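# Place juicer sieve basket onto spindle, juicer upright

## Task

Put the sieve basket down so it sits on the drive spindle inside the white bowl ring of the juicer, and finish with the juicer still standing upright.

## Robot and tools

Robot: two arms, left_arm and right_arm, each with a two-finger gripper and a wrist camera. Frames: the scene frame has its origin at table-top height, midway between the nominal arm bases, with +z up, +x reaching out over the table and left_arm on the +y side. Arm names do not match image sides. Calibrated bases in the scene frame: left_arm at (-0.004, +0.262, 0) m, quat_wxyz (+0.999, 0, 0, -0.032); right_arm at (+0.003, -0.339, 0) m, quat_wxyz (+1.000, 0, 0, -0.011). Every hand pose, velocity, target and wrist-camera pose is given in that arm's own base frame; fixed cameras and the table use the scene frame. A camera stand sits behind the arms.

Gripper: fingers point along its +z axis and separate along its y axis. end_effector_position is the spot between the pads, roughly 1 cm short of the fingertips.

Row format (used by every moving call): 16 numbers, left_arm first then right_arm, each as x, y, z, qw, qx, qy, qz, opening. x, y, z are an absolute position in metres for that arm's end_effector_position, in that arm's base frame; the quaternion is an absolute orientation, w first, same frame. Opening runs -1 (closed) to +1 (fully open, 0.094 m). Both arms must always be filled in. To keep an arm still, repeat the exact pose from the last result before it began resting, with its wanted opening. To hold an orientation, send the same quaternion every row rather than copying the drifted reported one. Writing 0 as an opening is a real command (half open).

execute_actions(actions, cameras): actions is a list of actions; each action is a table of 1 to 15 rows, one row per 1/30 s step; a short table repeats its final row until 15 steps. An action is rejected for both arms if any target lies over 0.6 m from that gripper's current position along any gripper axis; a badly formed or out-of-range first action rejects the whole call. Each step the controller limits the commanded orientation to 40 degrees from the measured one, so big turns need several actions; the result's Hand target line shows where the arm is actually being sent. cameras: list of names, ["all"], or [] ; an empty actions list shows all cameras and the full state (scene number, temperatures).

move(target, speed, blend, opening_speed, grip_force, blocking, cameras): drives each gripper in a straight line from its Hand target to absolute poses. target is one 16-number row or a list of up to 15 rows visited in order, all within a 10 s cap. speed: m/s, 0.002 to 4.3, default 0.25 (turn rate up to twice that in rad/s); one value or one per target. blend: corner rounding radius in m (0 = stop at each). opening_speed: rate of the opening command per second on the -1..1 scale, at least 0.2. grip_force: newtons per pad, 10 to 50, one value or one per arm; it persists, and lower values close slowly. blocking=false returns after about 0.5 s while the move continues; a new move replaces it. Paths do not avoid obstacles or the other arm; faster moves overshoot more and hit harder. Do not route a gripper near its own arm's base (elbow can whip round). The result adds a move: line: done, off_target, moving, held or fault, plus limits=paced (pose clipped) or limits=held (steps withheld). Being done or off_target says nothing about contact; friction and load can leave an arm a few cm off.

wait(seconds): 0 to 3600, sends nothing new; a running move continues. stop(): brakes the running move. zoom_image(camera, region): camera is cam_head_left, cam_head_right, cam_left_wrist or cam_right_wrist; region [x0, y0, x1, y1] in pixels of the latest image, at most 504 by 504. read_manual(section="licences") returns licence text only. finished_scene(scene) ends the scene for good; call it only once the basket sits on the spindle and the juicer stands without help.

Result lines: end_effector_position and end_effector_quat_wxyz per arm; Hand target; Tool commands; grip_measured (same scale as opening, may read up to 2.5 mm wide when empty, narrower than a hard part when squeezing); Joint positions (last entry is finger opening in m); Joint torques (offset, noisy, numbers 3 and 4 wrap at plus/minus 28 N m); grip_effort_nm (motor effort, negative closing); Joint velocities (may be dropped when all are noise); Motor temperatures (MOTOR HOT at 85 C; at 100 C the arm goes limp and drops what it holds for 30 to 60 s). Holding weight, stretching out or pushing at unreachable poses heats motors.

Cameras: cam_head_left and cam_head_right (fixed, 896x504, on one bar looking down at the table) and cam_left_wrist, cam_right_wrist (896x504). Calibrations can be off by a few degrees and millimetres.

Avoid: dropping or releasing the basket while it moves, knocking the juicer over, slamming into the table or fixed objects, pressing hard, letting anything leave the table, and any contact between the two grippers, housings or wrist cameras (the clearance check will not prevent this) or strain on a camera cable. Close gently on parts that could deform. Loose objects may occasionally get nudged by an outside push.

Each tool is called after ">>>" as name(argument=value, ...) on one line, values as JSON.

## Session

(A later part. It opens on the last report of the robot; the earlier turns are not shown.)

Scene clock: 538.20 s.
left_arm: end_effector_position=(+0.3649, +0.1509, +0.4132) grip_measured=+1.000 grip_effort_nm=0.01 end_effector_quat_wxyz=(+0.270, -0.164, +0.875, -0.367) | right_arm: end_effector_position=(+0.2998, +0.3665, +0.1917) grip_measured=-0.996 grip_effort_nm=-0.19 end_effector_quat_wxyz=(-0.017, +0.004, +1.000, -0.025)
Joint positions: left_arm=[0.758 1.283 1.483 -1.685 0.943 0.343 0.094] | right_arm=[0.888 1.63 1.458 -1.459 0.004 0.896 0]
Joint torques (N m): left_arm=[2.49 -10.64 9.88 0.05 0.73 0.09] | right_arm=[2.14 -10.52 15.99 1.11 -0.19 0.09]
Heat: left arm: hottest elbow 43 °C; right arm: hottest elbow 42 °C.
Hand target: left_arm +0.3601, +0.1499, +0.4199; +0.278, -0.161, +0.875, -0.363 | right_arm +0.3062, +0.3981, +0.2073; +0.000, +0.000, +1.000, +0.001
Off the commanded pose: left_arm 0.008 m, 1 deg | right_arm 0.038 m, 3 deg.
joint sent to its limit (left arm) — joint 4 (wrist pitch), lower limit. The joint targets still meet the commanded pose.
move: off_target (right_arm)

>>> move(target=[[0.36,0.15,0.42,0.277,-0.161,0.875,-0.364,1,0.306,0.35,0.21,0,0,1,0,-1],[0.36,0.15,0.42,0.277,-0.161,0.875,-0.364,1,0.30,0.325,0.235,0,0,1,0,-1]], speed=0.05, cameras=["cam_right_wrist","cam_head_right"])

>>> zoom_image(camera="cam_head_right", region=[380, 240, 560, 410])

Scene clock: 546.63 s.
left_arm: end_effector_position=(+0.3649, +0.1509, +0.4132) grip_measured=+1.000 grip_effort_nm=0.01 end_effector_quat_wxyz=(+0.270, -0.164, +0.875, -0.367) | right_arm: end_effector_position=(+0.3020, +0.3343, +0.2337) grip_measured=-0.996 grip_effort_nm=-0.19 end_effector_quat_wxyz=(+0.004, +0.000, +1.000, +0.003)
Joint positions: left_arm=[0.758 1.283 1.483 -1.685 0.943 0.343 0.094] | right_arm=[0.838 1.512 1.431 -1.479 0.002 0.837 0]
Joint torques (N m): left_arm=[2.67 -10.11 9.87 0.38 0.71 0.1] | right_arm=[-1.55 -12.45 8.38 0.21 -0.02 -0.15]
Heat: left arm: hottest elbow 43 °C; right arm: hottest elbow 44 °C.
Hand target: left_arm +0.3601, +0.1499, +0.4199; +0.278, -0.161, +0.875, -0.363 | right_arm +0.2999, +0.3251, +0.2349; +0.000, +0.000, +1.000, +0.000
Off the commanded pose: left_arm 0.008 m, 1 deg | right_arm 0.010 m, 1 deg.
joint sent to its limit (left arm) — joint 4 (wrist pitch), lower limit. The joint targets still meet the commanded pose.
move: done
cam_right_wrist: T_world_to_cam=[[0.07078, -0.99626, -0.04966, 0.33054], [-0.87125, -0.08599, 0.48326, 0.20834], [-0.48572, 0.00906, -0.87407, 0.44845]] pos_world=[0.37593, 0.34315, 0.30771]
Images, in order (width x height): cam_head_right 896x504, cam_right_wrist 896x504.

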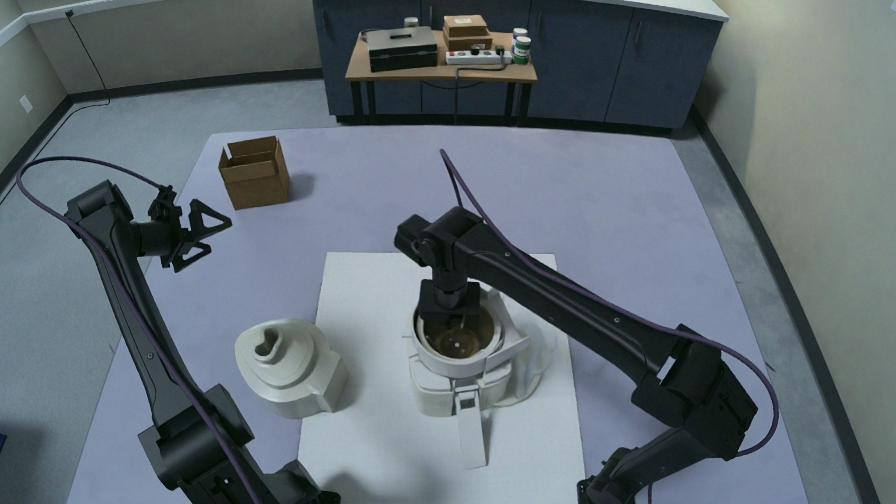

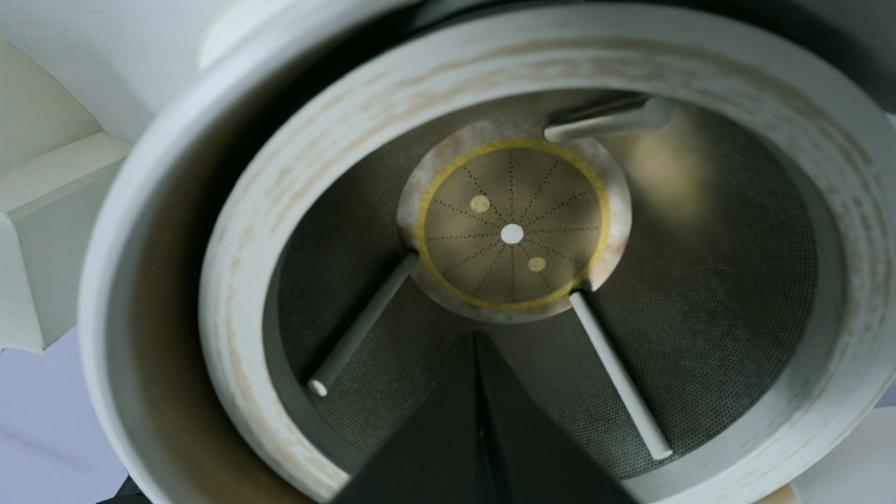

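Scaled by 2.800 from the camera's image (finer frame: 1280x720).

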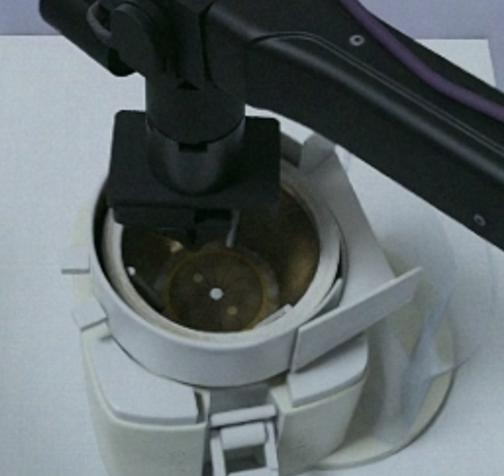

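>>> move(target=[0.36,0.15,0.42,0.277,-0.161,0.875,-0.364,1,0.32,0.313,0.35,0,0,1,0,-1], speed=0.12, cameras=["cam_right_wrist","cam_left_wrist"])

>>> zoom_image(camera="cam_left_wrist", region=[480, 230, 720, 430])

Scene clock: 551.87 s.
left_arm: end_effector_position=(+0.3649, +0.1509, +0.4132) grip_measured=+1.000 grip_effort_nm=0.01 end_effector_quat_wxyz=(+0.270, -0.164, +0.875, -0.367) | right_arm: end_effector_position=(+0.3103, +0.3100, +0.3208) grip_measured=-0.996 grip_effort_nm=-0.19 end_effector_quat_wxyz=(+0.008, +0.000, +1.000, +0.006)
Joint positions: left_arm=[0.758 1.283 1.483 -1.685 0.943 0.343 0.094] | right_arm=[0.787 1.482 1.626 -1.696 0.002 0.786 0]
Joint torques (N m): left_arm=[2.61 -11.46 9.88 0.17 0.72 0.13] | right_arm=[-1.44 -11.4 14.91 0.23 -0.04 -0.2]
Heat: left arm: hottest elbow 43 °C; right arm: hottest elbow 44 °C.
Hand target: left_arm +0.3601, +0.1499, +0.4199; +0.278, -0.161, +0.875, -0.363 | right_arm +0.3188, +0.3119, +0.3490; +0.028, +0.000, +0.999, +0.028
Off the commanded pose: left_arm 0.008 m, 1 deg | right_arm 0.031 m, 1 deg.
joint sent to its limit (left arm) — joint 4 (wrist pitch), lower limit. The joint targets still meet the commanded pose.
joint sent to its limit (right arm) — joint 4 (wrist pitch), lower limit. The joint targets are off in orientation, not in position.
move: off_target (right_arm)
cam_left_wrist: T_world_to_cam=[[0.14289, -0.62979, 0.76351, -0.27196], [-0.9897, -0.09787, 0.10449, 0.34759], [0.00892, -0.77058, -0.63728, 0.47563]] pos_world=[0.37863, 0.22925, 0.47444]
cam_right_wrist: T_world_to_cam=[[0.07074, -0.99598, -0.05503, 0.31177], [-0.87441, -0.08846, 0.47706, 0.17511], [-0.48001, 0.01437, -0.87715, 0.52638]] pos_world=[0.38373, 0.31844, 0.39533]
Images, in order (width x height): cam_left_wrist 896x504, cam_right_wrist 896x504.

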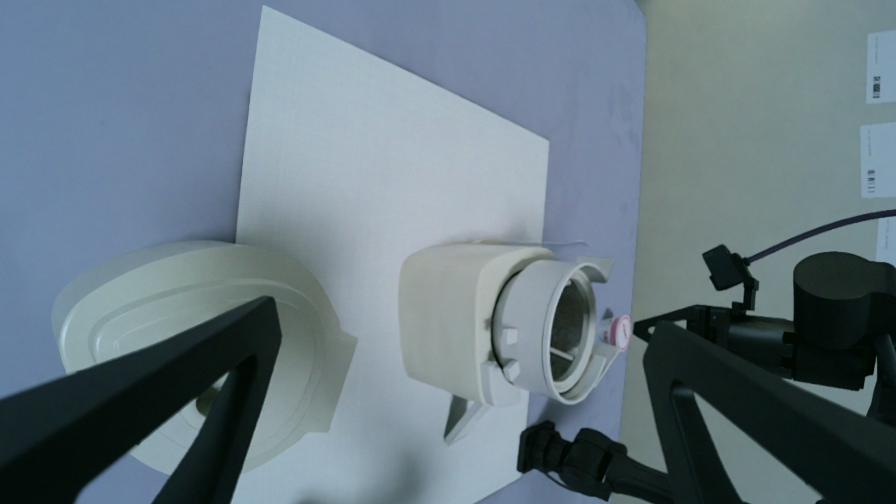

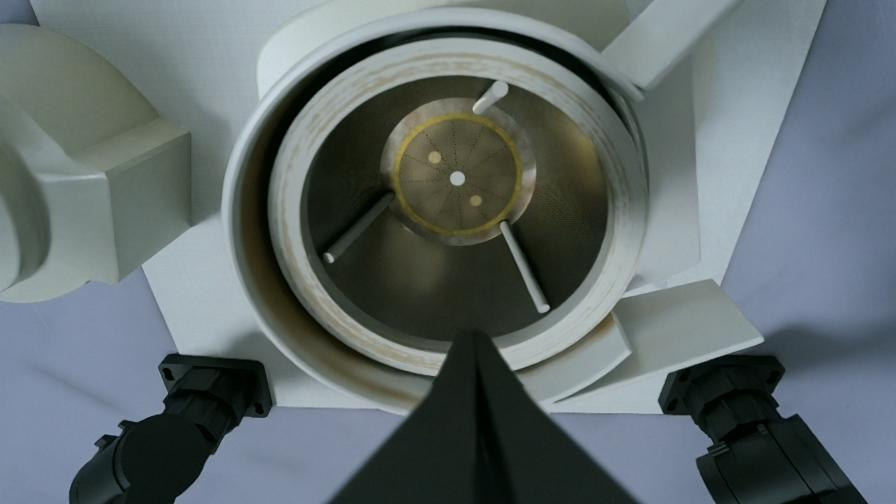

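Scaled by 2.100 from the camera's image (finer frame: 1280x720).

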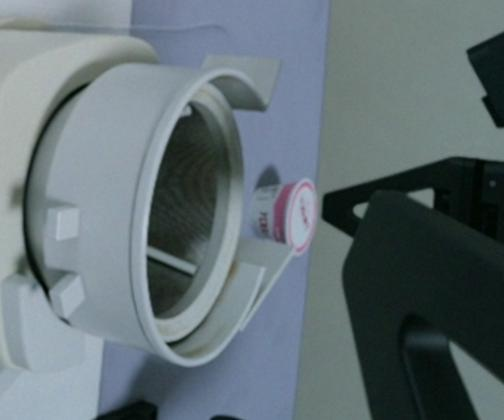

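>>> move(target=[[0.36,0.15,0.42,0.277,-0.161,0.875,-0.364,1,0.276,0.245,0.29,0.0159,0.1815,0.9796,0.0857,-0.25],[0.36,0.15,0.42,0.277,-0.161,0.875,-0.364,1,0.276,0.246,0.25,0.0159,0.1815,0.9796,0.0857,-0.25]], speed=0.1, cameras=["cam_right_wrist"])

Scene clock: 569.93 s.
left_arm: end_effector_position=(+0.3649, +0.1509, +0.4132) grip_measured=+1.000 grip_effort_nm=0.01 end_effector_quat_wxyz=(+0.270, -0.164, +0.875, -0.367) | right_arm: end_effector_position=(+0.2739, +0.2485, +0.2504) grip_measured=-0.252 grip_effort_nm=0.08 end_effector_quat_wxyz=(+0.012, +0.171, +0.982, +0.079)
Joint positions: left_arm=[0.758 1.283 1.483 -1.685 0.943 0.343 0.094] | right_arm=[0.698 1.216 1.18 -1.397 -0.084 1.048 0.035]
Joint torques (N m): left_arm=[2.02 -10.52 9.95 0.36 0.77 0.14] | right_arm=[-1.2 -8 8.87 1.46 -0.08 0.06]
Heat: left arm: hottest elbow 43 °C; right arm: hottest elbow 48 °C.
Hand target: left_arm +0.3601, +0.1499, +0.4199; +0.278, -0.161, +0.875, -0.363 | right_arm +0.2759, +0.2460, +0.2500; +0.016, +0.181, +0.980, +0.086
Off the commanded pose: left_arm 0.008 m, 1 deg | right_arm 0.003 m, 2 deg.
joint sent to its limit (left arm) — joint 4 (wrist pitch), lower limit. The joint targets still meet the commanded pose.
move: done
cam_right_wrist: T_world_to_cam=[[-0.26426, -0.94276, -0.20338, 0.36487], [-0.86869, 0.14106, 0.47484, 0.11346], [-0.41897, 0.30215, -0.85625, 0.35469]] pos_world=[0.34358, 0.22081, 0.32404]

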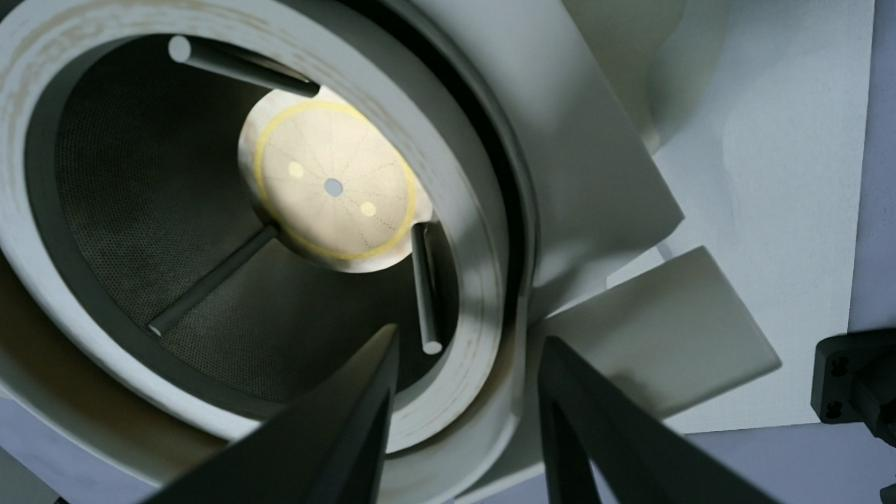

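>>> zoom_image(camera="cam_right_wrist", region=[400, 200, 700, 480])

>>> zoom_image(camera="cam_left_wrist", region=[520, 250, 640, 410])

Scaled by 1.680 from the camera's image (finer frame: 1280x720).

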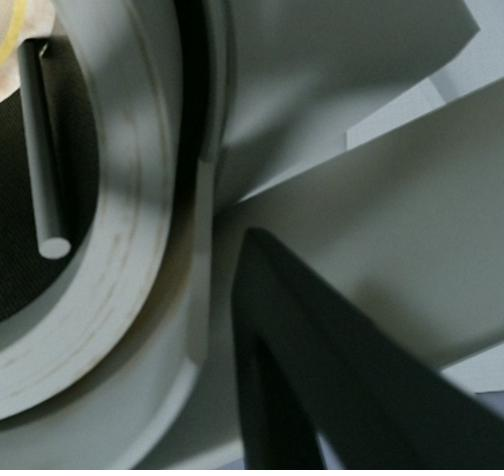

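This scene's latest camera images include none from cam_left_wrist. They are from: cam_right_wrist. cam_left_wrist's image comes with the result of a call that names it in "cameras".

>>> move(target=[0.36,0.15,0.42,0.277,-0.161,0.875,-0.364,1,0.2765,0.2465,0.226,0.0159,0.1815,0.9796,0.0857,-0.25], speed=0.04, cameras=["cam_right_wrist"])

>>> zoom_image(camera="cam_right_wrist", region=[350, 200, 650, 480])

Scene clock: 587.93 s.
left_arm: end_effector_position=(+0.3649, +0.1509, +0.4132) grip_measured=+1.000 grip_effort_nm=0.02 end_effector_quat_wxyz=(+0.270, -0.164, +0.875, -0.367) | right_arm: end_effector_position=(+0.2773, +0.2513, +0.2326) grip_measured=-0.252 grip_effort_nm=0.09 end_effector_quat_wxyz=(+0.019, +0.170, +0.981, +0.088)
Joint positions: left_arm=[0.758 1.283 1.483 -1.685 0.943 0.343 0.094] | right_arm=[0.698 1.216 1.131 -1.326 -0.084 1.049 0.035]
Joint torques (N m): left_arm=[2.43 -10.46 9.8 0.28 0.74 0.11] | right_arm=[-1.38 -7.06 8.17 1.21 -0.08 0.07]
Heat: left arm: hottest elbow 43 °C; right arm: hottest elbow 45 °C.
Hand target: left_arm +0.3601, +0.1499, +0.4199; +0.278, -0.161, +0.875, -0.363 | right_arm +0.2764, +0.2466, +0.2261; +0.016, +0.181, +0.980, +0.086
Off the commanded pose: left_arm 0.008 m, 1 deg | right_arm 0.008 m, 1 deg.
joint sent to its limit (left arm) — joint 4 (wrist pitch), lower limit. The joint targets still meet the commanded pose.
move: done
cam_right_wrist: T_world_to_cam=[[-0.26137, -0.93946, -0.22159, 0.36739], [-0.8766, 0.13493, 0.46191, 0.13118], [-0.40405, 0.31498, -0.8588, 0.33323]] pos_world=[0.34565, 0.22248, 0.307]

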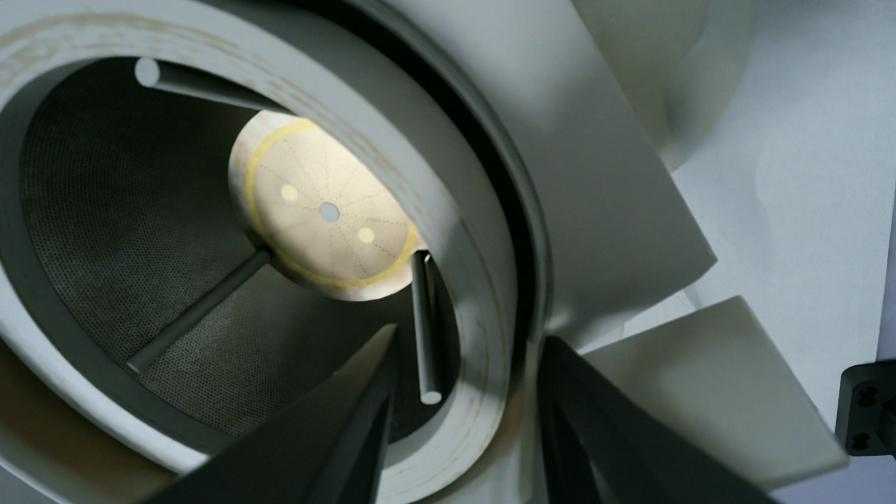

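Scaled by 1.680 from the camera's image (finer frame: 1280x720).

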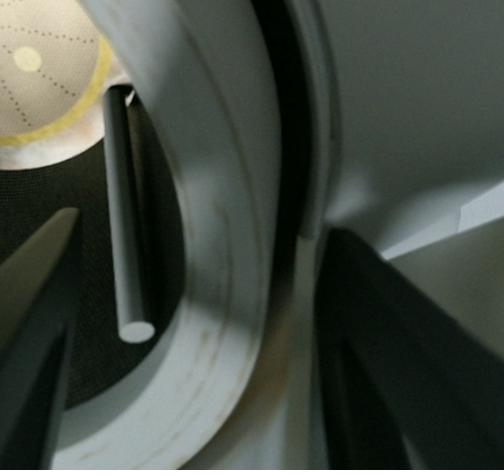

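>>> move(target=[0.36,0.15,0.42,0.277,-0.161,0.875,-0.364,1,0.2755,0.2435,0.226,0.0159,0.1815,0.9796,0.0857,-0.55], speed=0.03, cameras=["cam_right_wrist","cam_left_wrist"])

>>> zoom_image(camera="cam_right_wrist", region=[350, 200, 650, 480])

>>> zoom_image(camera="cam_left_wrist", region=[520, 250, 640, 410])

Scene clock: 610.47 s.
left_arm: end_effector_position=(+0.3649, +0.1509, +0.4132) grip_measured=+1.000 grip_effort_nm=0.01 end_effector_quat_wxyz=(+0.270, -0.164, +0.875, -0.367) | right_arm: end_effector_position=(+0.2761, +0.2473, +0.2273) grip_measured=-0.548 grip_effort_nm=-0.09 end_effector_quat_wxyz=(+0.016, +0.173, +0.981, +0.083)
Joint positions: left_arm=[0.758 1.283 1.483 -1.685 0.943 0.343 0.094] | right_arm=[0.693 1.216 1.118 -1.326 -0.082 1.049 0.021]
Joint torques (N m): left_arm=[2.2 -10.52 9.95 0.31 0.72 0.11] | right_arm=[-0.97 -7.47 8.64 1.24 -0.13 0.06]
Heat: left arm: hottest elbow 43 °C; right arm: hottest elbow 43 °C.
Hand target: left_arm +0.3601, +0.1499, +0.4199; +0.278, -0.161, +0.875, -0.363 | right_arm +0.2755, +0.2435, +0.2260; +0.016, +0.181, +0.980, +0.086
Off the commanded pose: left_arm 0.008 m, 1 deg | right_arm 0.004 m, 1 deg.
joint sent to its limit (left arm) — joint 4 (wrist pitch), lower limit. The joint targets still meet the commanded pose.
move: done
cam_left_wrist: T_world_to_cam=[[0.14289, -0.62979, 0.76351, -0.27196], [-0.9897, -0.09787, 0.10449, 0.34759], [0.00892, -0.77058, -0.63728, 0.47563]] pos_world=[0.37863, 0.22925, 0.47444]
cam_right_wrist: T_world_to_cam=[[-0.26845, -0.93992, -0.2109, 0.36178], [-0.8719, 0.14401, 0.46802, 0.12815], [-0.40953, 0.30953, -0.85818, 0.33214]] pos_world=[0.34488, 0.21879, 0.30136]
Images, in order (width x height): cam_left_wrist 896x504, cam_right_wrist 896x504.

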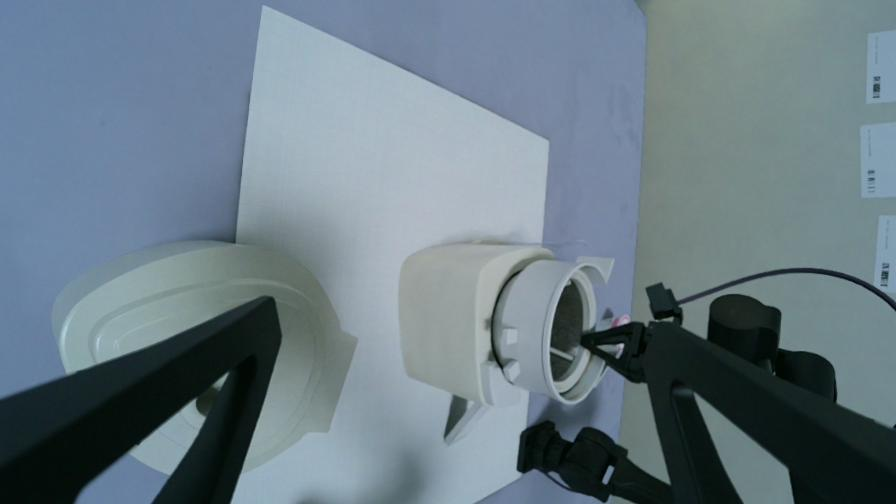

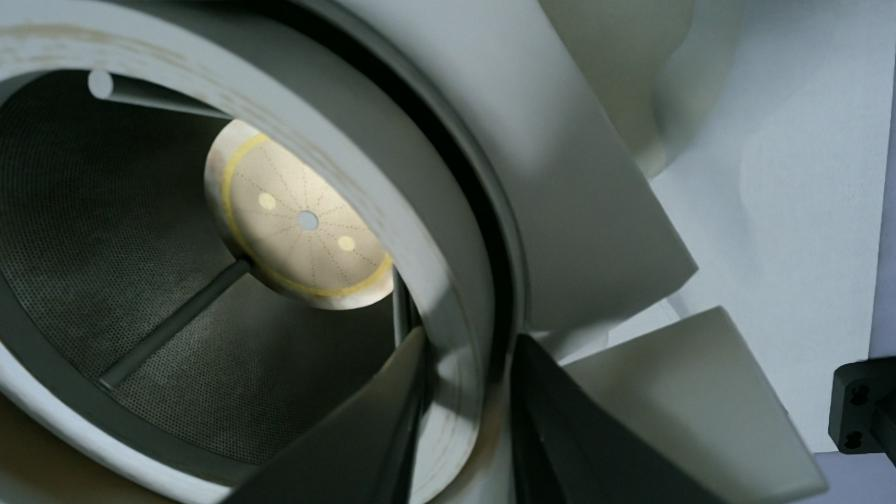

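Scaled by 1.680 from the camera's image (finer frame: 1280x720).

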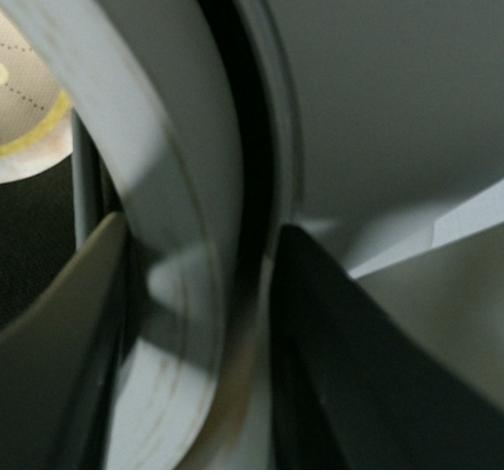

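Scaled by 3.150 from the camera's image (finer frame: 1280x720).

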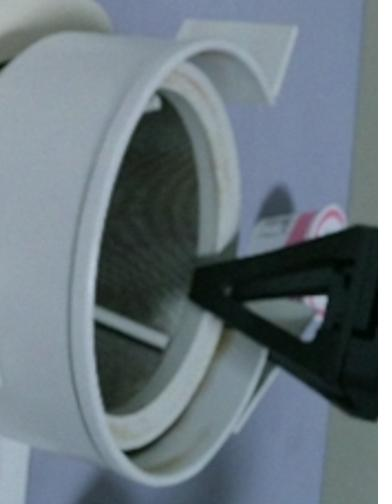

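>>> move(target=[[0.36,0.15,0.42,0.277,-0.161,0.875,-0.364,1,0.277,0.2505,0.227,0.0159,0.1815,0.9796,0.0857,-0.55],[0.36,0.15,0.42,0.277,-0.161,0.875,-0.364,1,0.278,0.2525,0.216,0.0159,0.1815,0.9796,0.0857,-0.55]], speed=0.03, cameras=["cam_right_wrist"])

>>> zoom_image(camera="cam_right_wrist", region=[350, 200, 650, 480])

Scene clock: 618.77 s.
left_arm: end_effector_position=(+0.3649, +0.1509, +0.4132) grip_measured=+1.000 grip_effort_nm=0.01 end_effector_quat_wxyz=(+0.270, -0.164, +0.875, -0.367) | right_arm: end_effector_position=(+0.2777, +0.2478, +0.2250) grip_measured=-0.548 grip_effort_nm=-0.09 end_effector_quat_wxyz=(+0.020, +0.176, +0.980, +0.085)
Joint positions: left_arm=[0.758 1.283 1.483 -1.685 0.943 0.343 0.094] | right_arm=[0.693 1.216 1.111 -1.311 -0.079 1.055 0.021]
Joint torques (N m): left_arm=[2.08 -10.29 9.91 0.16 0.71 0.1] | right_arm=[0.44 -6.12 8.58 1.83 -0.21 0.1]
Heat: left arm: hottest elbow 44 °C; right arm: hottest elbow 42 °C.
Hand target: left_arm +0.3601, +0.1499, +0.4199; +0.278, -0.161, +0.875, -0.363 | right_arm +0.2778, +0.2523, +0.2161; +0.016, +0.181, +0.980, +0.086
Off the commanded pose: left_arm 0.008 m, 1 deg | right_arm 0.010 m, 1 deg.
joint sent to its limit (left arm) — joint 4 (wrist pitch), lower limit. The joint targets still meet the commanded pose.
move: done
cam_right_wrist: T_world_to_cam=[[-0.27341, -0.93753, -0.21513, 0.36395], [-0.87426, 0.14894, 0.46204, 0.13141], [-0.40113, 0.31441, -0.86037, 0.32753]] pos_world=[0.34578, 0.21867, 0.29938]

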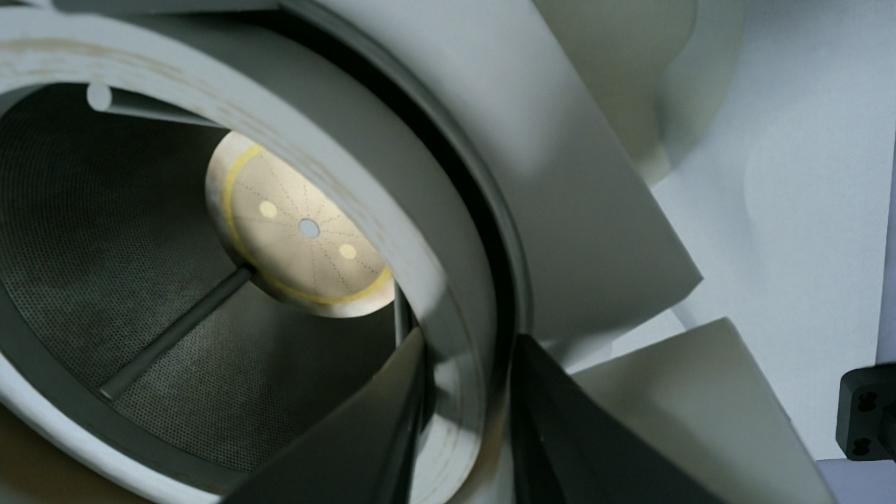

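Scaled by 1.680 from the camera's image (finer frame: 1280x720).

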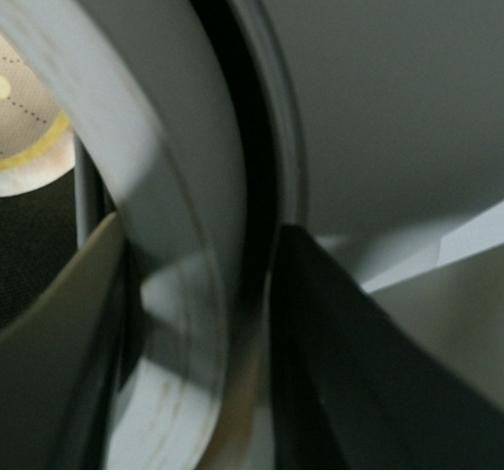

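>>> move(target=[[0.36,0.15,0.42,0.277,-0.161,0.875,-0.364,1,0.277,0.2535,0.234,0.0159,0.1815,0.9796,0.0857,-0.55],[0.36,0.15,0.42,0.277,-0.161,0.875,-0.364,1,0.277,0.2555,0.222,0.0159,0.1815,0.9796,0.0857,-0.55]], speed=0.03, cameras=["cam_right_wrist"])

>>> zoom_image(camera="cam_right_wrist", region=[350, 200, 650, 480])

Scene clock: 624.03 s.
left_arm: end_effector_position=(+0.3649, +0.1509, +0.4132) grip_measured=+1.000 grip_effort_nm=0.01 end_effector_quat_wxyz=(+0.270, -0.164, +0.875, -0.367) | right_arm: end_effector_position=(+0.2775, +0.2474, +0.2246) grip_measured=-0.548 grip_effort_nm=-0.07 end_effector_quat_wxyz=(+0.019, +0.180, +0.980, +0.083)
Joint positions: left_arm=[0.758 1.283 1.483 -1.685 0.943 0.343 0.094] | right_arm=[0.693 1.216 1.111 -1.313 -0.077 1.063 0.021]
Joint torques (N m): left_arm=[2.2 -11.11 9.95 0.28 0.71 0.07] | right_arm=[0.73 -5.77 9.96 1.39 -0.2 0.1]
Heat: left arm: hottest elbow 44 °C; right arm: hottest elbow 42 °C.
Hand target: left_arm +0.3601, +0.1499, +0.4199; +0.278, -0.161, +0.875, -0.363 | right_arm +0.2769, +0.2554, +0.2220; +0.016, +0.181, +0.980, +0.086
Off the commanded pose: left_arm 0.008 m, 1 deg | right_arm 0.009 m, 0 deg.
joint sent to its limit (left arm) — joint 4 (wrist pitch), lower limit. The joint targets still meet the commanded pose.
move: done
cam_right_wrist: T_world_to_cam=[[-0.28125, -0.93589, -0.21214, 0.36446], [-0.87177, 0.15678, 0.46414, 0.12832], [-0.40113, 0.31548, -0.85998, 0.32688]] pos_world=[0.34549, 0.21786, 0.29887]

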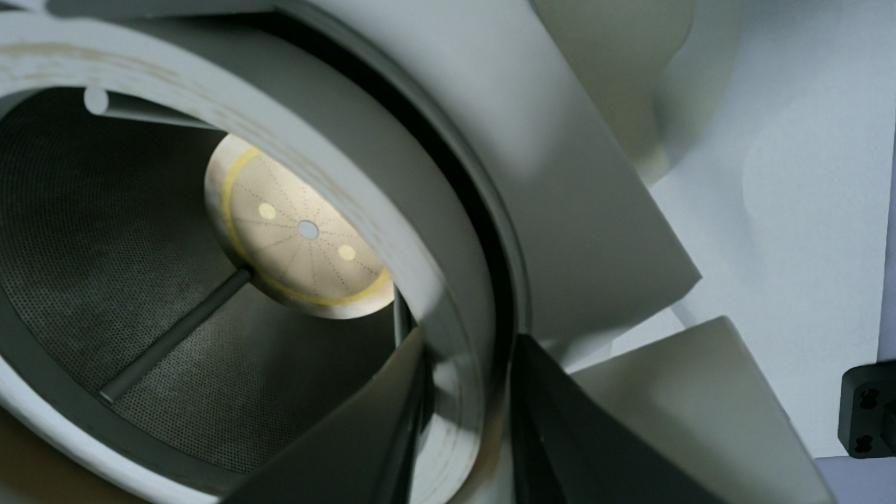

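Scaled by 1.680 from the camera's image (finer frame: 1280x720).

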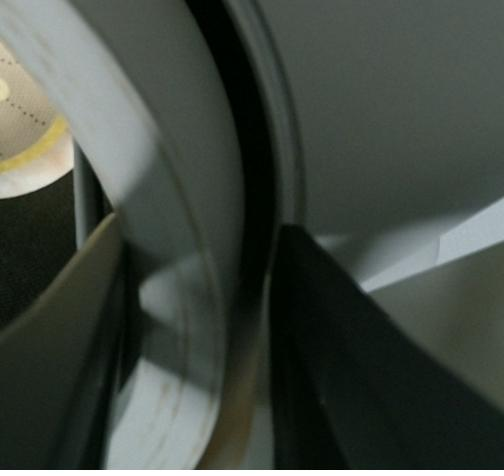

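>>> move(target=[[0.36,0.15,0.42,0.277,-0.161,0.875,-0.364,1,0.275,0.249,0.255,0.0159,0.1815,0.9796,0.0857,-0.55],[0.36,0.15,0.42,0.277,-0.161,0.875,-0.364,1,0.262,0.256,0.245,0.0159,0.1815,0.9796,0.0857,-0.55],[0.36,0.15,0.42,0.277,-0.161,0.875,-0.364,1,0.264,0.258,0.227,0.0159,0.1815,0.9796,0.0857,-0.55]], speed=0.03, cameras=["cam_right_wrist"])

>>> zoom_image(camera="cam_right_wrist", region=[350, 200, 650, 480])

Scene clock: 634.63 s.
left_arm: end_effector_position=(+0.3649, +0.1509, +0.4132) grip_measured=+1.000 grip_effort_nm=0.01 end_effector_quat_wxyz=(+0.270, -0.164, +0.875, -0.367) | right_arm: end_effector_position=(+0.2701, +0.2474, +0.2327) grip_measured=-0.549 grip_effort_nm=-0.05 end_effector_quat_wxyz=(+0.017, +0.188, +0.979, +0.077)
Joint positions: left_arm=[0.758 1.283 1.483 -1.685 0.943 0.343 0.094] | right_arm=[0.71 1.206 1.125 -1.347 -0.069 1.094 0.021]
Joint torques (N m): left_arm=[1.9 -10.46 9.7 0.18 0.68 0.09] | right_arm=[1.9 -6.77 8.4 2.26 -0.36 0.1]
Heat: left arm: hottest elbow 44 °C; right arm: hottest elbow 42 °C.
Hand target: left_arm +0.3601, +0.1499, +0.4199; +0.278, -0.161, +0.875, -0.363 | right_arm +0.2639, +0.2576, +0.2272; +0.015, +0.181, +0.980, +0.086
Off the commanded pose: left_arm 0.008 m, 1 deg | right_arm 0.013 m, 1 deg.
joint sent to its limit (left arm) — joint 4 (wrist pitch), lower limit. The joint targets still meet the commanded pose.
move: off_target (right_arm)
cam_right_wrist: T_world_to_cam=[[-0.29617, -0.93381, -0.20068, 0.36499], [-0.86624, 0.1741, 0.46831, 0.11139], [-0.40237, 0.31254, -0.86047, 0.3321]] pos_world=[0.33822, 0.21764, 0.30684]

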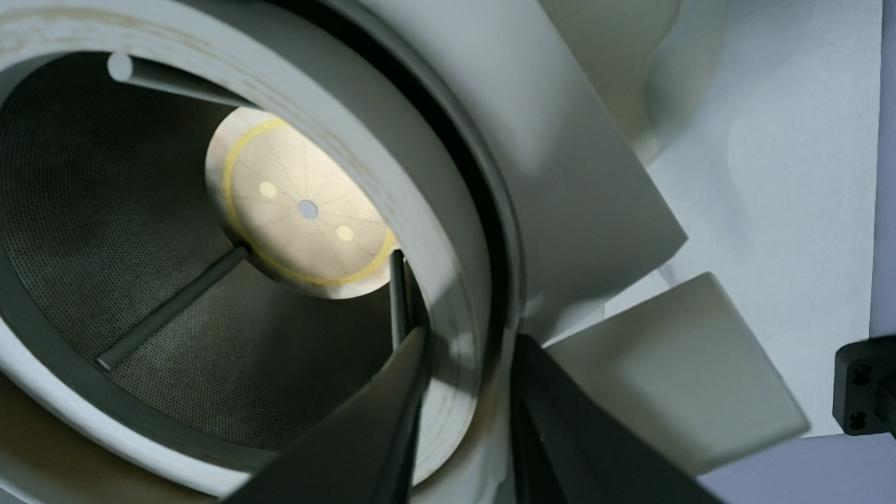

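Scaled by 1.680 from the camera's image (finer frame: 1280x720).

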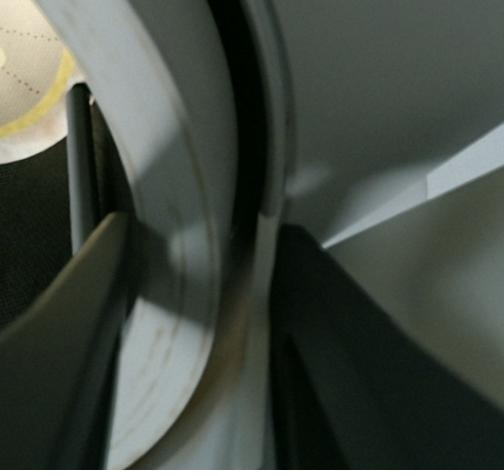

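>>> move(target=[[0.36,0.15,0.42,0.277,-0.161,0.875,-0.364,1,0.27,0.247,0.28,0.0159,0.1815,0.9796,0.0857,-0.25],[0.36,0.15,0.42,0.277,-0.161,0.875,-0.364,1,0.303,0.396,0.28,0,0,1,0,0.2],[0.36,0.15,0.42,0.277,-0.161,0.875,-0.364,1,0.303,0.397,0.25,0,0,1,0,0.2]], speed=0.1, cameras=["cam_right_wrist"])

Scene clock: 662.27 s.
left_arm: end_effector_position=(+0.3649, +0.1509, +0.4132) grip_measured=+1.000 grip_effort_nm=0.02 end_effector_quat_wxyz=(+0.270, -0.164, +0.875, -0.367) | right_arm: end_effector_position=(+0.3034, +0.3919, +0.2569) grip_measured=+0.198 grip_effort_nm=0.09 end_effector_quat_wxyz=(-0.001, +0.008, +1.000, +0.001)
Joint positions: left_arm=[0.758 1.283 1.483 -1.685 0.943 0.343 0.094] | right_arm=[0.912 1.633 1.635 -1.571 -0.003 0.928 0.056]
Joint torques (N m): left_arm=[2.26 -10.75 9.87 0.16 0.69 0.12] | right_arm=[0.21 -12.16 9.35 0.99 0.14 -0.13]
Heat: left arm: hottest elbow 44 °C; right arm: hottest elbow 43 °C.
Hand target: left_arm +0.3601, +0.1499, +0.4199; +0.278, -0.161, +0.875, -0.363 | right_arm +0.3030, +0.3968, +0.2500; +0.000, +0.000, +1.000, +0.000
Off the commanded pose: left_arm 0.008 m, 1 deg | right_arm 0.009 m, 1 deg.
joint sent to its limit (left arm) — joint 4 (wrist pitch), lower limit. The joint targets still meet the commanded pose.
move: done; target 2's new opening was sent with right_arm's hand 0.027 m and 3 deg from that target
cam_right_wrist: T_world_to_cam=[[0.05325, -0.99747, -0.04713, 0.39414], [-0.86782, -0.06957, 0.49199, 0.1936], [-0.49402, 0.0147, -0.86932, 0.46791]] pos_world=[0.37819, 0.39973, 0.33009]

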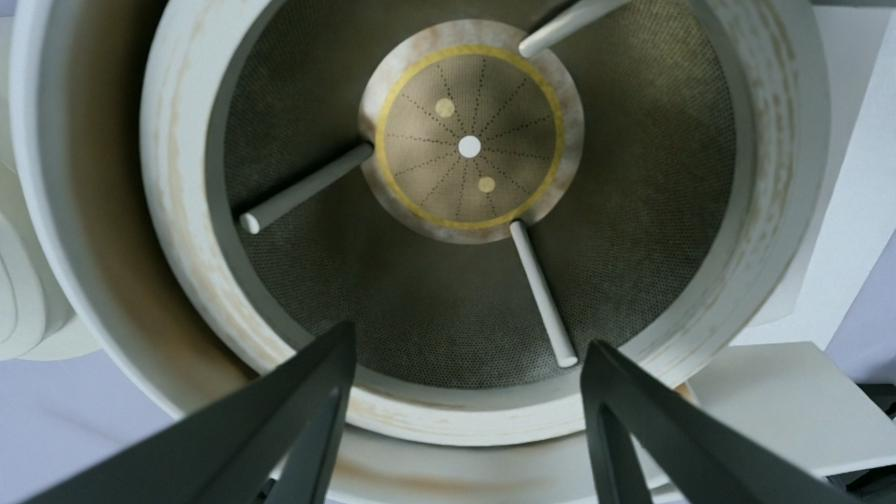

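>>> wait(seconds=0.1, cameras=["cam_head_right","cam_left_wrist"])

>>> zoom_image(camera="cam_head_right", region=[340, 240, 560, 440])

Scene clock: 667.77 s.
left_arm: end_effector_position=(+0.3649, +0.1509, +0.4132) grip_measured=+1.000 grip_effort_nm=0.01 end_effector_quat_wxyz=(+0.270, -0.164, +0.875, -0.367) | right_arm: end_effector_position=(+0.3035, +0.3920, +0.2569) grip_measured=+0.198 grip_effort_nm=0.09 end_effector_quat_wxyz=(+0.000, +0.008, +1.000, +0.002)
Joint positions: left_arm=[0.758 1.283 1.483 -1.685 0.943 0.343 0.094] | right_arm=[0.912 1.633 1.635 -1.571 -0.003 0.928 0.056]
Joint torques (N m): left_arm=[2.37 -10.52 9.91 0.16 0.74 0.11] | right_arm=[0.15 -12.16 9.24 1.24 0.16 -0.15]
Heat: left arm: hottest elbow 44 °C; right arm: hottest elbow 43 °C.
Hand target: left_arm +0.3601, +0.1499, +0.4199; +0.278, -0.161, +0.875, -0.363 | right_arm +0.3030, +0.3969, +0.2500; +0.000, +0.000, +1.000, +0.000
Tool commands: left_gripper/opening=+1.0 right_gripper/opening=+0.2
Off the commanded pose: left_arm 0.008 m, 1 deg | right_arm 0.009 m, 1 deg.
wait: 0.10 s; at rest from the start
cam_left_wrist: T_world_to_cam=[[0.14289, -0.62979, 0.76351, -0.27196], [-0.9897, -0.09787, 0.10449, 0.34759], [0.00892, -0.77058, -0.63728, 0.47563]] pos_world=[0.37863, 0.22925, 0.47444]

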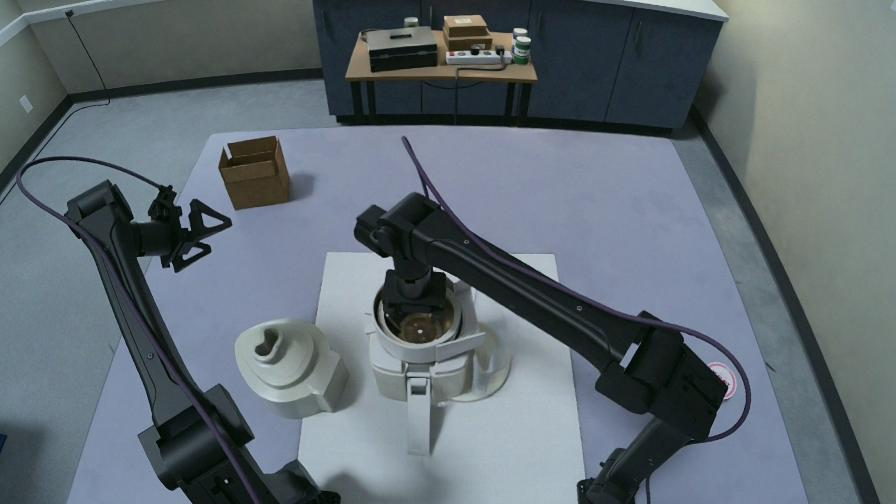

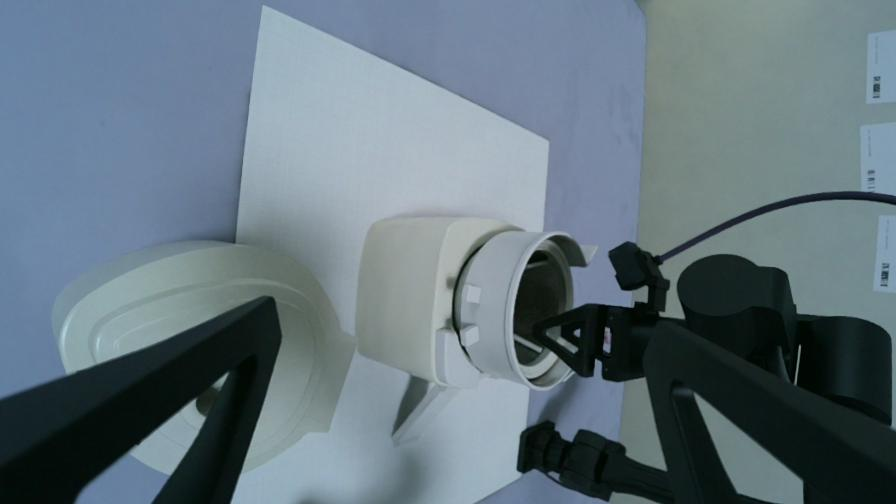

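Scaled by 2.291 from the camera's image (finer frame: 1280x720).

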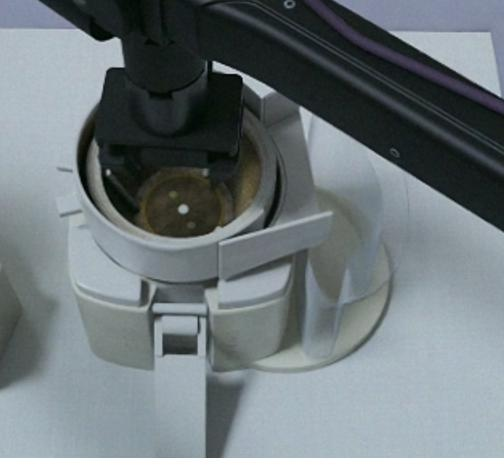

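>>> move(target=[[0.36,0.15,0.42,0.277,-0.161,0.875,-0.364,1,0.3035,0.392,0.33,0,0,1,0,-0.2],[0.36,0.15,0.42,0.277,-0.161,0.875,-0.364,1,0.32,0.392,0.35,0,0,1,0,-1]], speed=0.12, cameras=["cam_right_wrist","cam_left_wrist"])

>>> zoom_image(camera="cam_left_wrist", region=[420, 200, 660, 410])

Scene clock: 675.77 s.
left_arm: end_effector_position=(+0.3649, +0.1509, +0.4132) grip_measured=+1.000 grip_effort_nm=0.01 end_effector_quat_wxyz=(+0.270, -0.164, +0.875, -0.367) | right_arm: end_effector_position=(+0.3102, +0.3885, +0.3185) grip_measured=-0.996 grip_effort_nm=-0.18 end_effector_quat_wxyz=(+0.010, +0.000, +1.000, +0.015)
Joint positions: left_arm=[0.758 1.283 1.483 -1.685 0.943 0.343 0.094] | right_arm=[0.897 1.628 1.79 -1.697 -0.002 0.898 0]
Joint torques (N m): left_arm=[1.96 -10.7 9.87 0.21 0.75 0.06] | right_arm=[-1.67 -13.92 15.21 0.2 0.14 -0.16]
Heat: left arm: hottest elbow 44 °C; right arm: hottest elbow 43 °C.
Hand target: left_arm +0.3601, +0.1499, +0.4199; +0.278, -0.161, +0.875, -0.363 | right_arm +0.3186, +0.3906, +0.3490; +0.032, +0.000, +0.999, +0.039
Off the commanded pose: left_arm 0.008 m, 1 deg | right_arm 0.033 m, 2 deg.
joint sent to its limit (left arm) — joint 4 (wrist pitch), lower limit. The joint targets still meet the commanded pose.
joint sent to its limit (right arm) — joint 4 (wrist pitch), lower limit. The joint targets are off in orientation, not in position.
move: off_target (right_arm); target 2's new opening was sent with right_arm's hand 0.033 m and 2 deg from that target
cam_left_wrist: T_world_to_cam=[[0.14289, -0.62979, 0.76351, -0.27196], [-0.9897, -0.09787, 0.10449, 0.34759], [0.00892, -0.77058, -0.63728, 0.47563]] pos_world=[0.37863, 0.22925, 0.47444]
cam_right_wrist: T_world_to_cam=[[0.07011, -0.99493, -0.07206, 0.395], [-0.87707, -0.0959, 0.47069, 0.18883], [-0.47522, 0.0302, -0.87935, 0.51618]] pos_world=[0.38322, 0.39552, 0.39348]
Images, in order (width x height): cam_left_wrist 896x504, cam_right_wrist 896x504.

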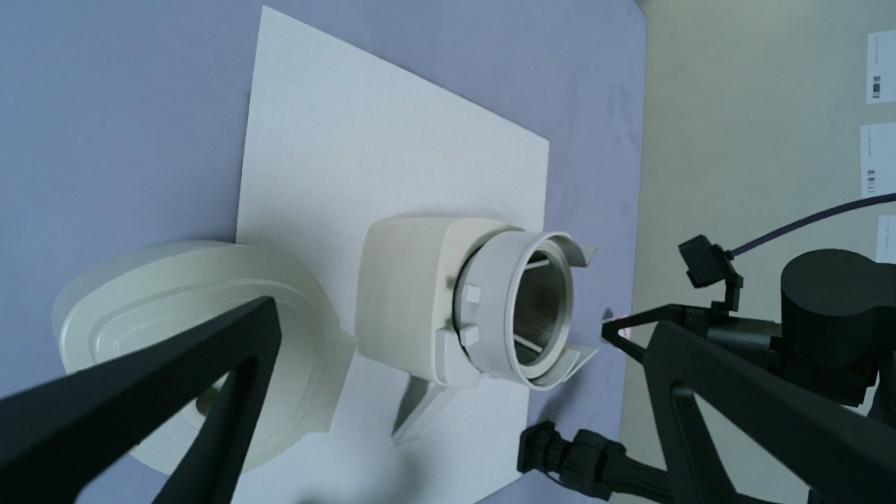

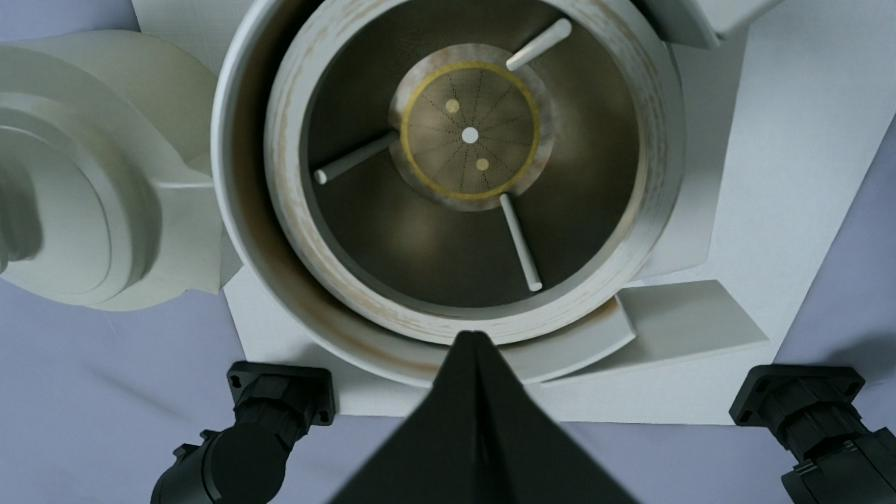

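Scaled by 2.100 from the camera's image (finer frame: 1280x720).

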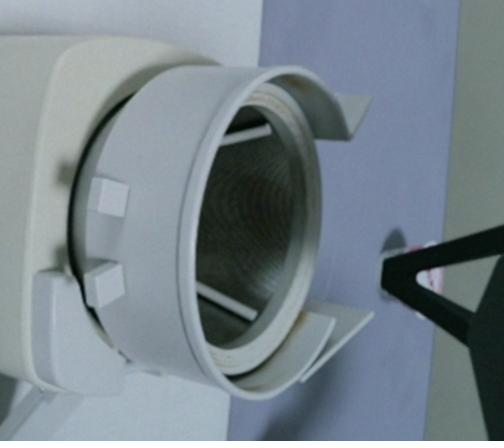

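>>> move(target=[[0.36,0.15,0.42,0.277,-0.161,0.875,-0.364,1,0.322,0.31,0.32,0,0,0.9962,0.0872,-0.2],[0.36,0.15,0.42,0.277,-0.161,0.875,-0.364,1,0.324,0.312,0.268,0,0,0.9962,0.0872,-0.2]], speed=0.1, cameras=["cam_right_wrist","cam_left_wrist"])

>>> zoom_image(camera="cam_left_wrist", region=[420, 200, 660, 410])

Scene clock: 689.87 s.
left_arm: end_effector_position=(+0.3649, +0.1509, +0.4132) grip_measured=+1.000 grip_effort_nm=0.02 end_effector_quat_wxyz=(+0.270, -0.164, +0.875, -0.367) | right_arm: end_effector_position=(+0.3222, +0.3147, +0.2669) grip_measured=-0.202 grip_effort_nm=0.09 end_effector_quat_wxyz=(-0.006, +0.002, +0.997, +0.081)
Joint positions: left_arm=[0.758 1.283 1.483 -1.685 0.943 0.343 0.094] | right_arm=[0.725 1.45 1.443 -1.465 -0.129 0.735 0.038]
Joint torques (N m): left_arm=[2.14 -10.11 9.84 0.18 0.74 0.03] | right_arm=[-1.38 -11.4 8.81 1.62 -0.14 -0.21]
Heat: left arm: hottest elbow 44 °C; right arm: hottest elbow 45 °C.
Hand target: left_arm +0.3601, +0.1499, +0.4199; +0.278, -0.161, +0.875, -0.363 | right_arm +0.3239, +0.3120, +0.2680; +0.000, +0.000, +0.996, +0.087
Off the commanded pose: left_arm 0.008 m, 1 deg | right_arm 0.003 m, 1 deg.
joint sent to its limit (left arm) — joint 4 (wrist pitch), lower limit. The joint targets still meet the commanded pose.
move: done
cam_left_wrist: T_world_to_cam=[[0.14289, -0.62979, 0.76351, -0.27196], [-0.9897, -0.09787, 0.10449, 0.34759], [0.00892, -0.77058, -0.63728, 0.47563]] pos_world=[0.37863, 0.22925, 0.47444]
cam_right_wrist: T_world_to_cam=[[0.06469, -0.97664, -0.20493, 0.34845], [-0.86177, -0.15822, 0.482, 0.22815], [-0.50316, 0.14542, -0.85187, 0.44419]] pos_world=[0.39757, 0.31182, 0.33983]
Images, in order (width x height): cam_left_wrist 896x504, cam_right_wrist 896x504.

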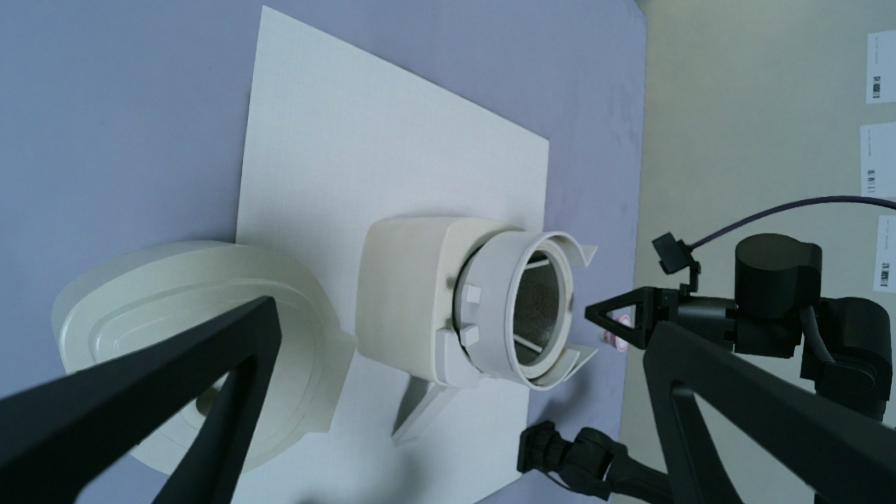

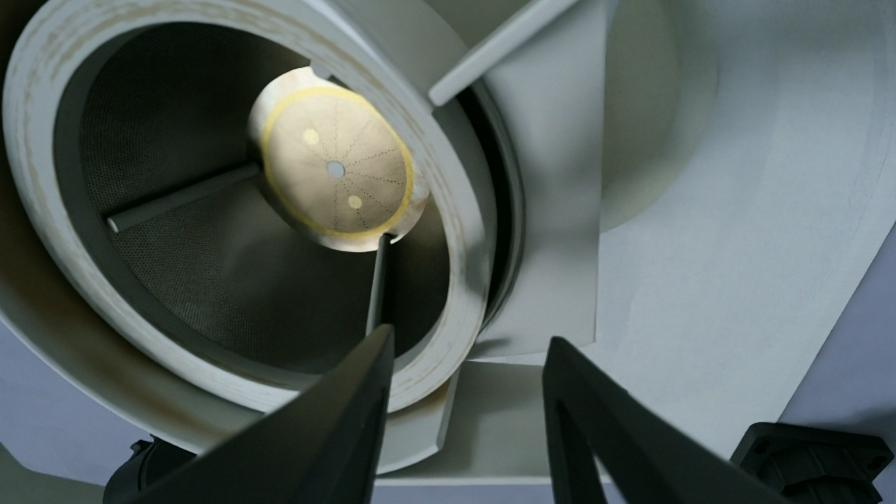

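Scaled by 2.100 from the camera's image (finer frame: 1280x720).

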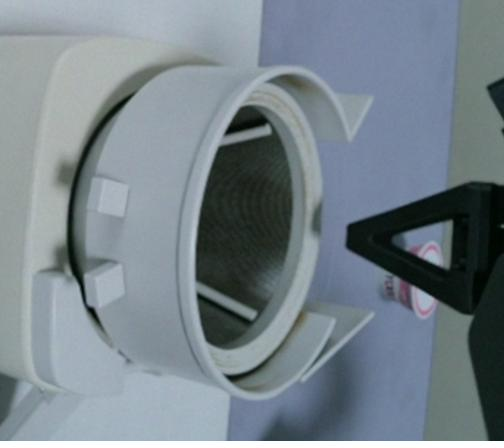

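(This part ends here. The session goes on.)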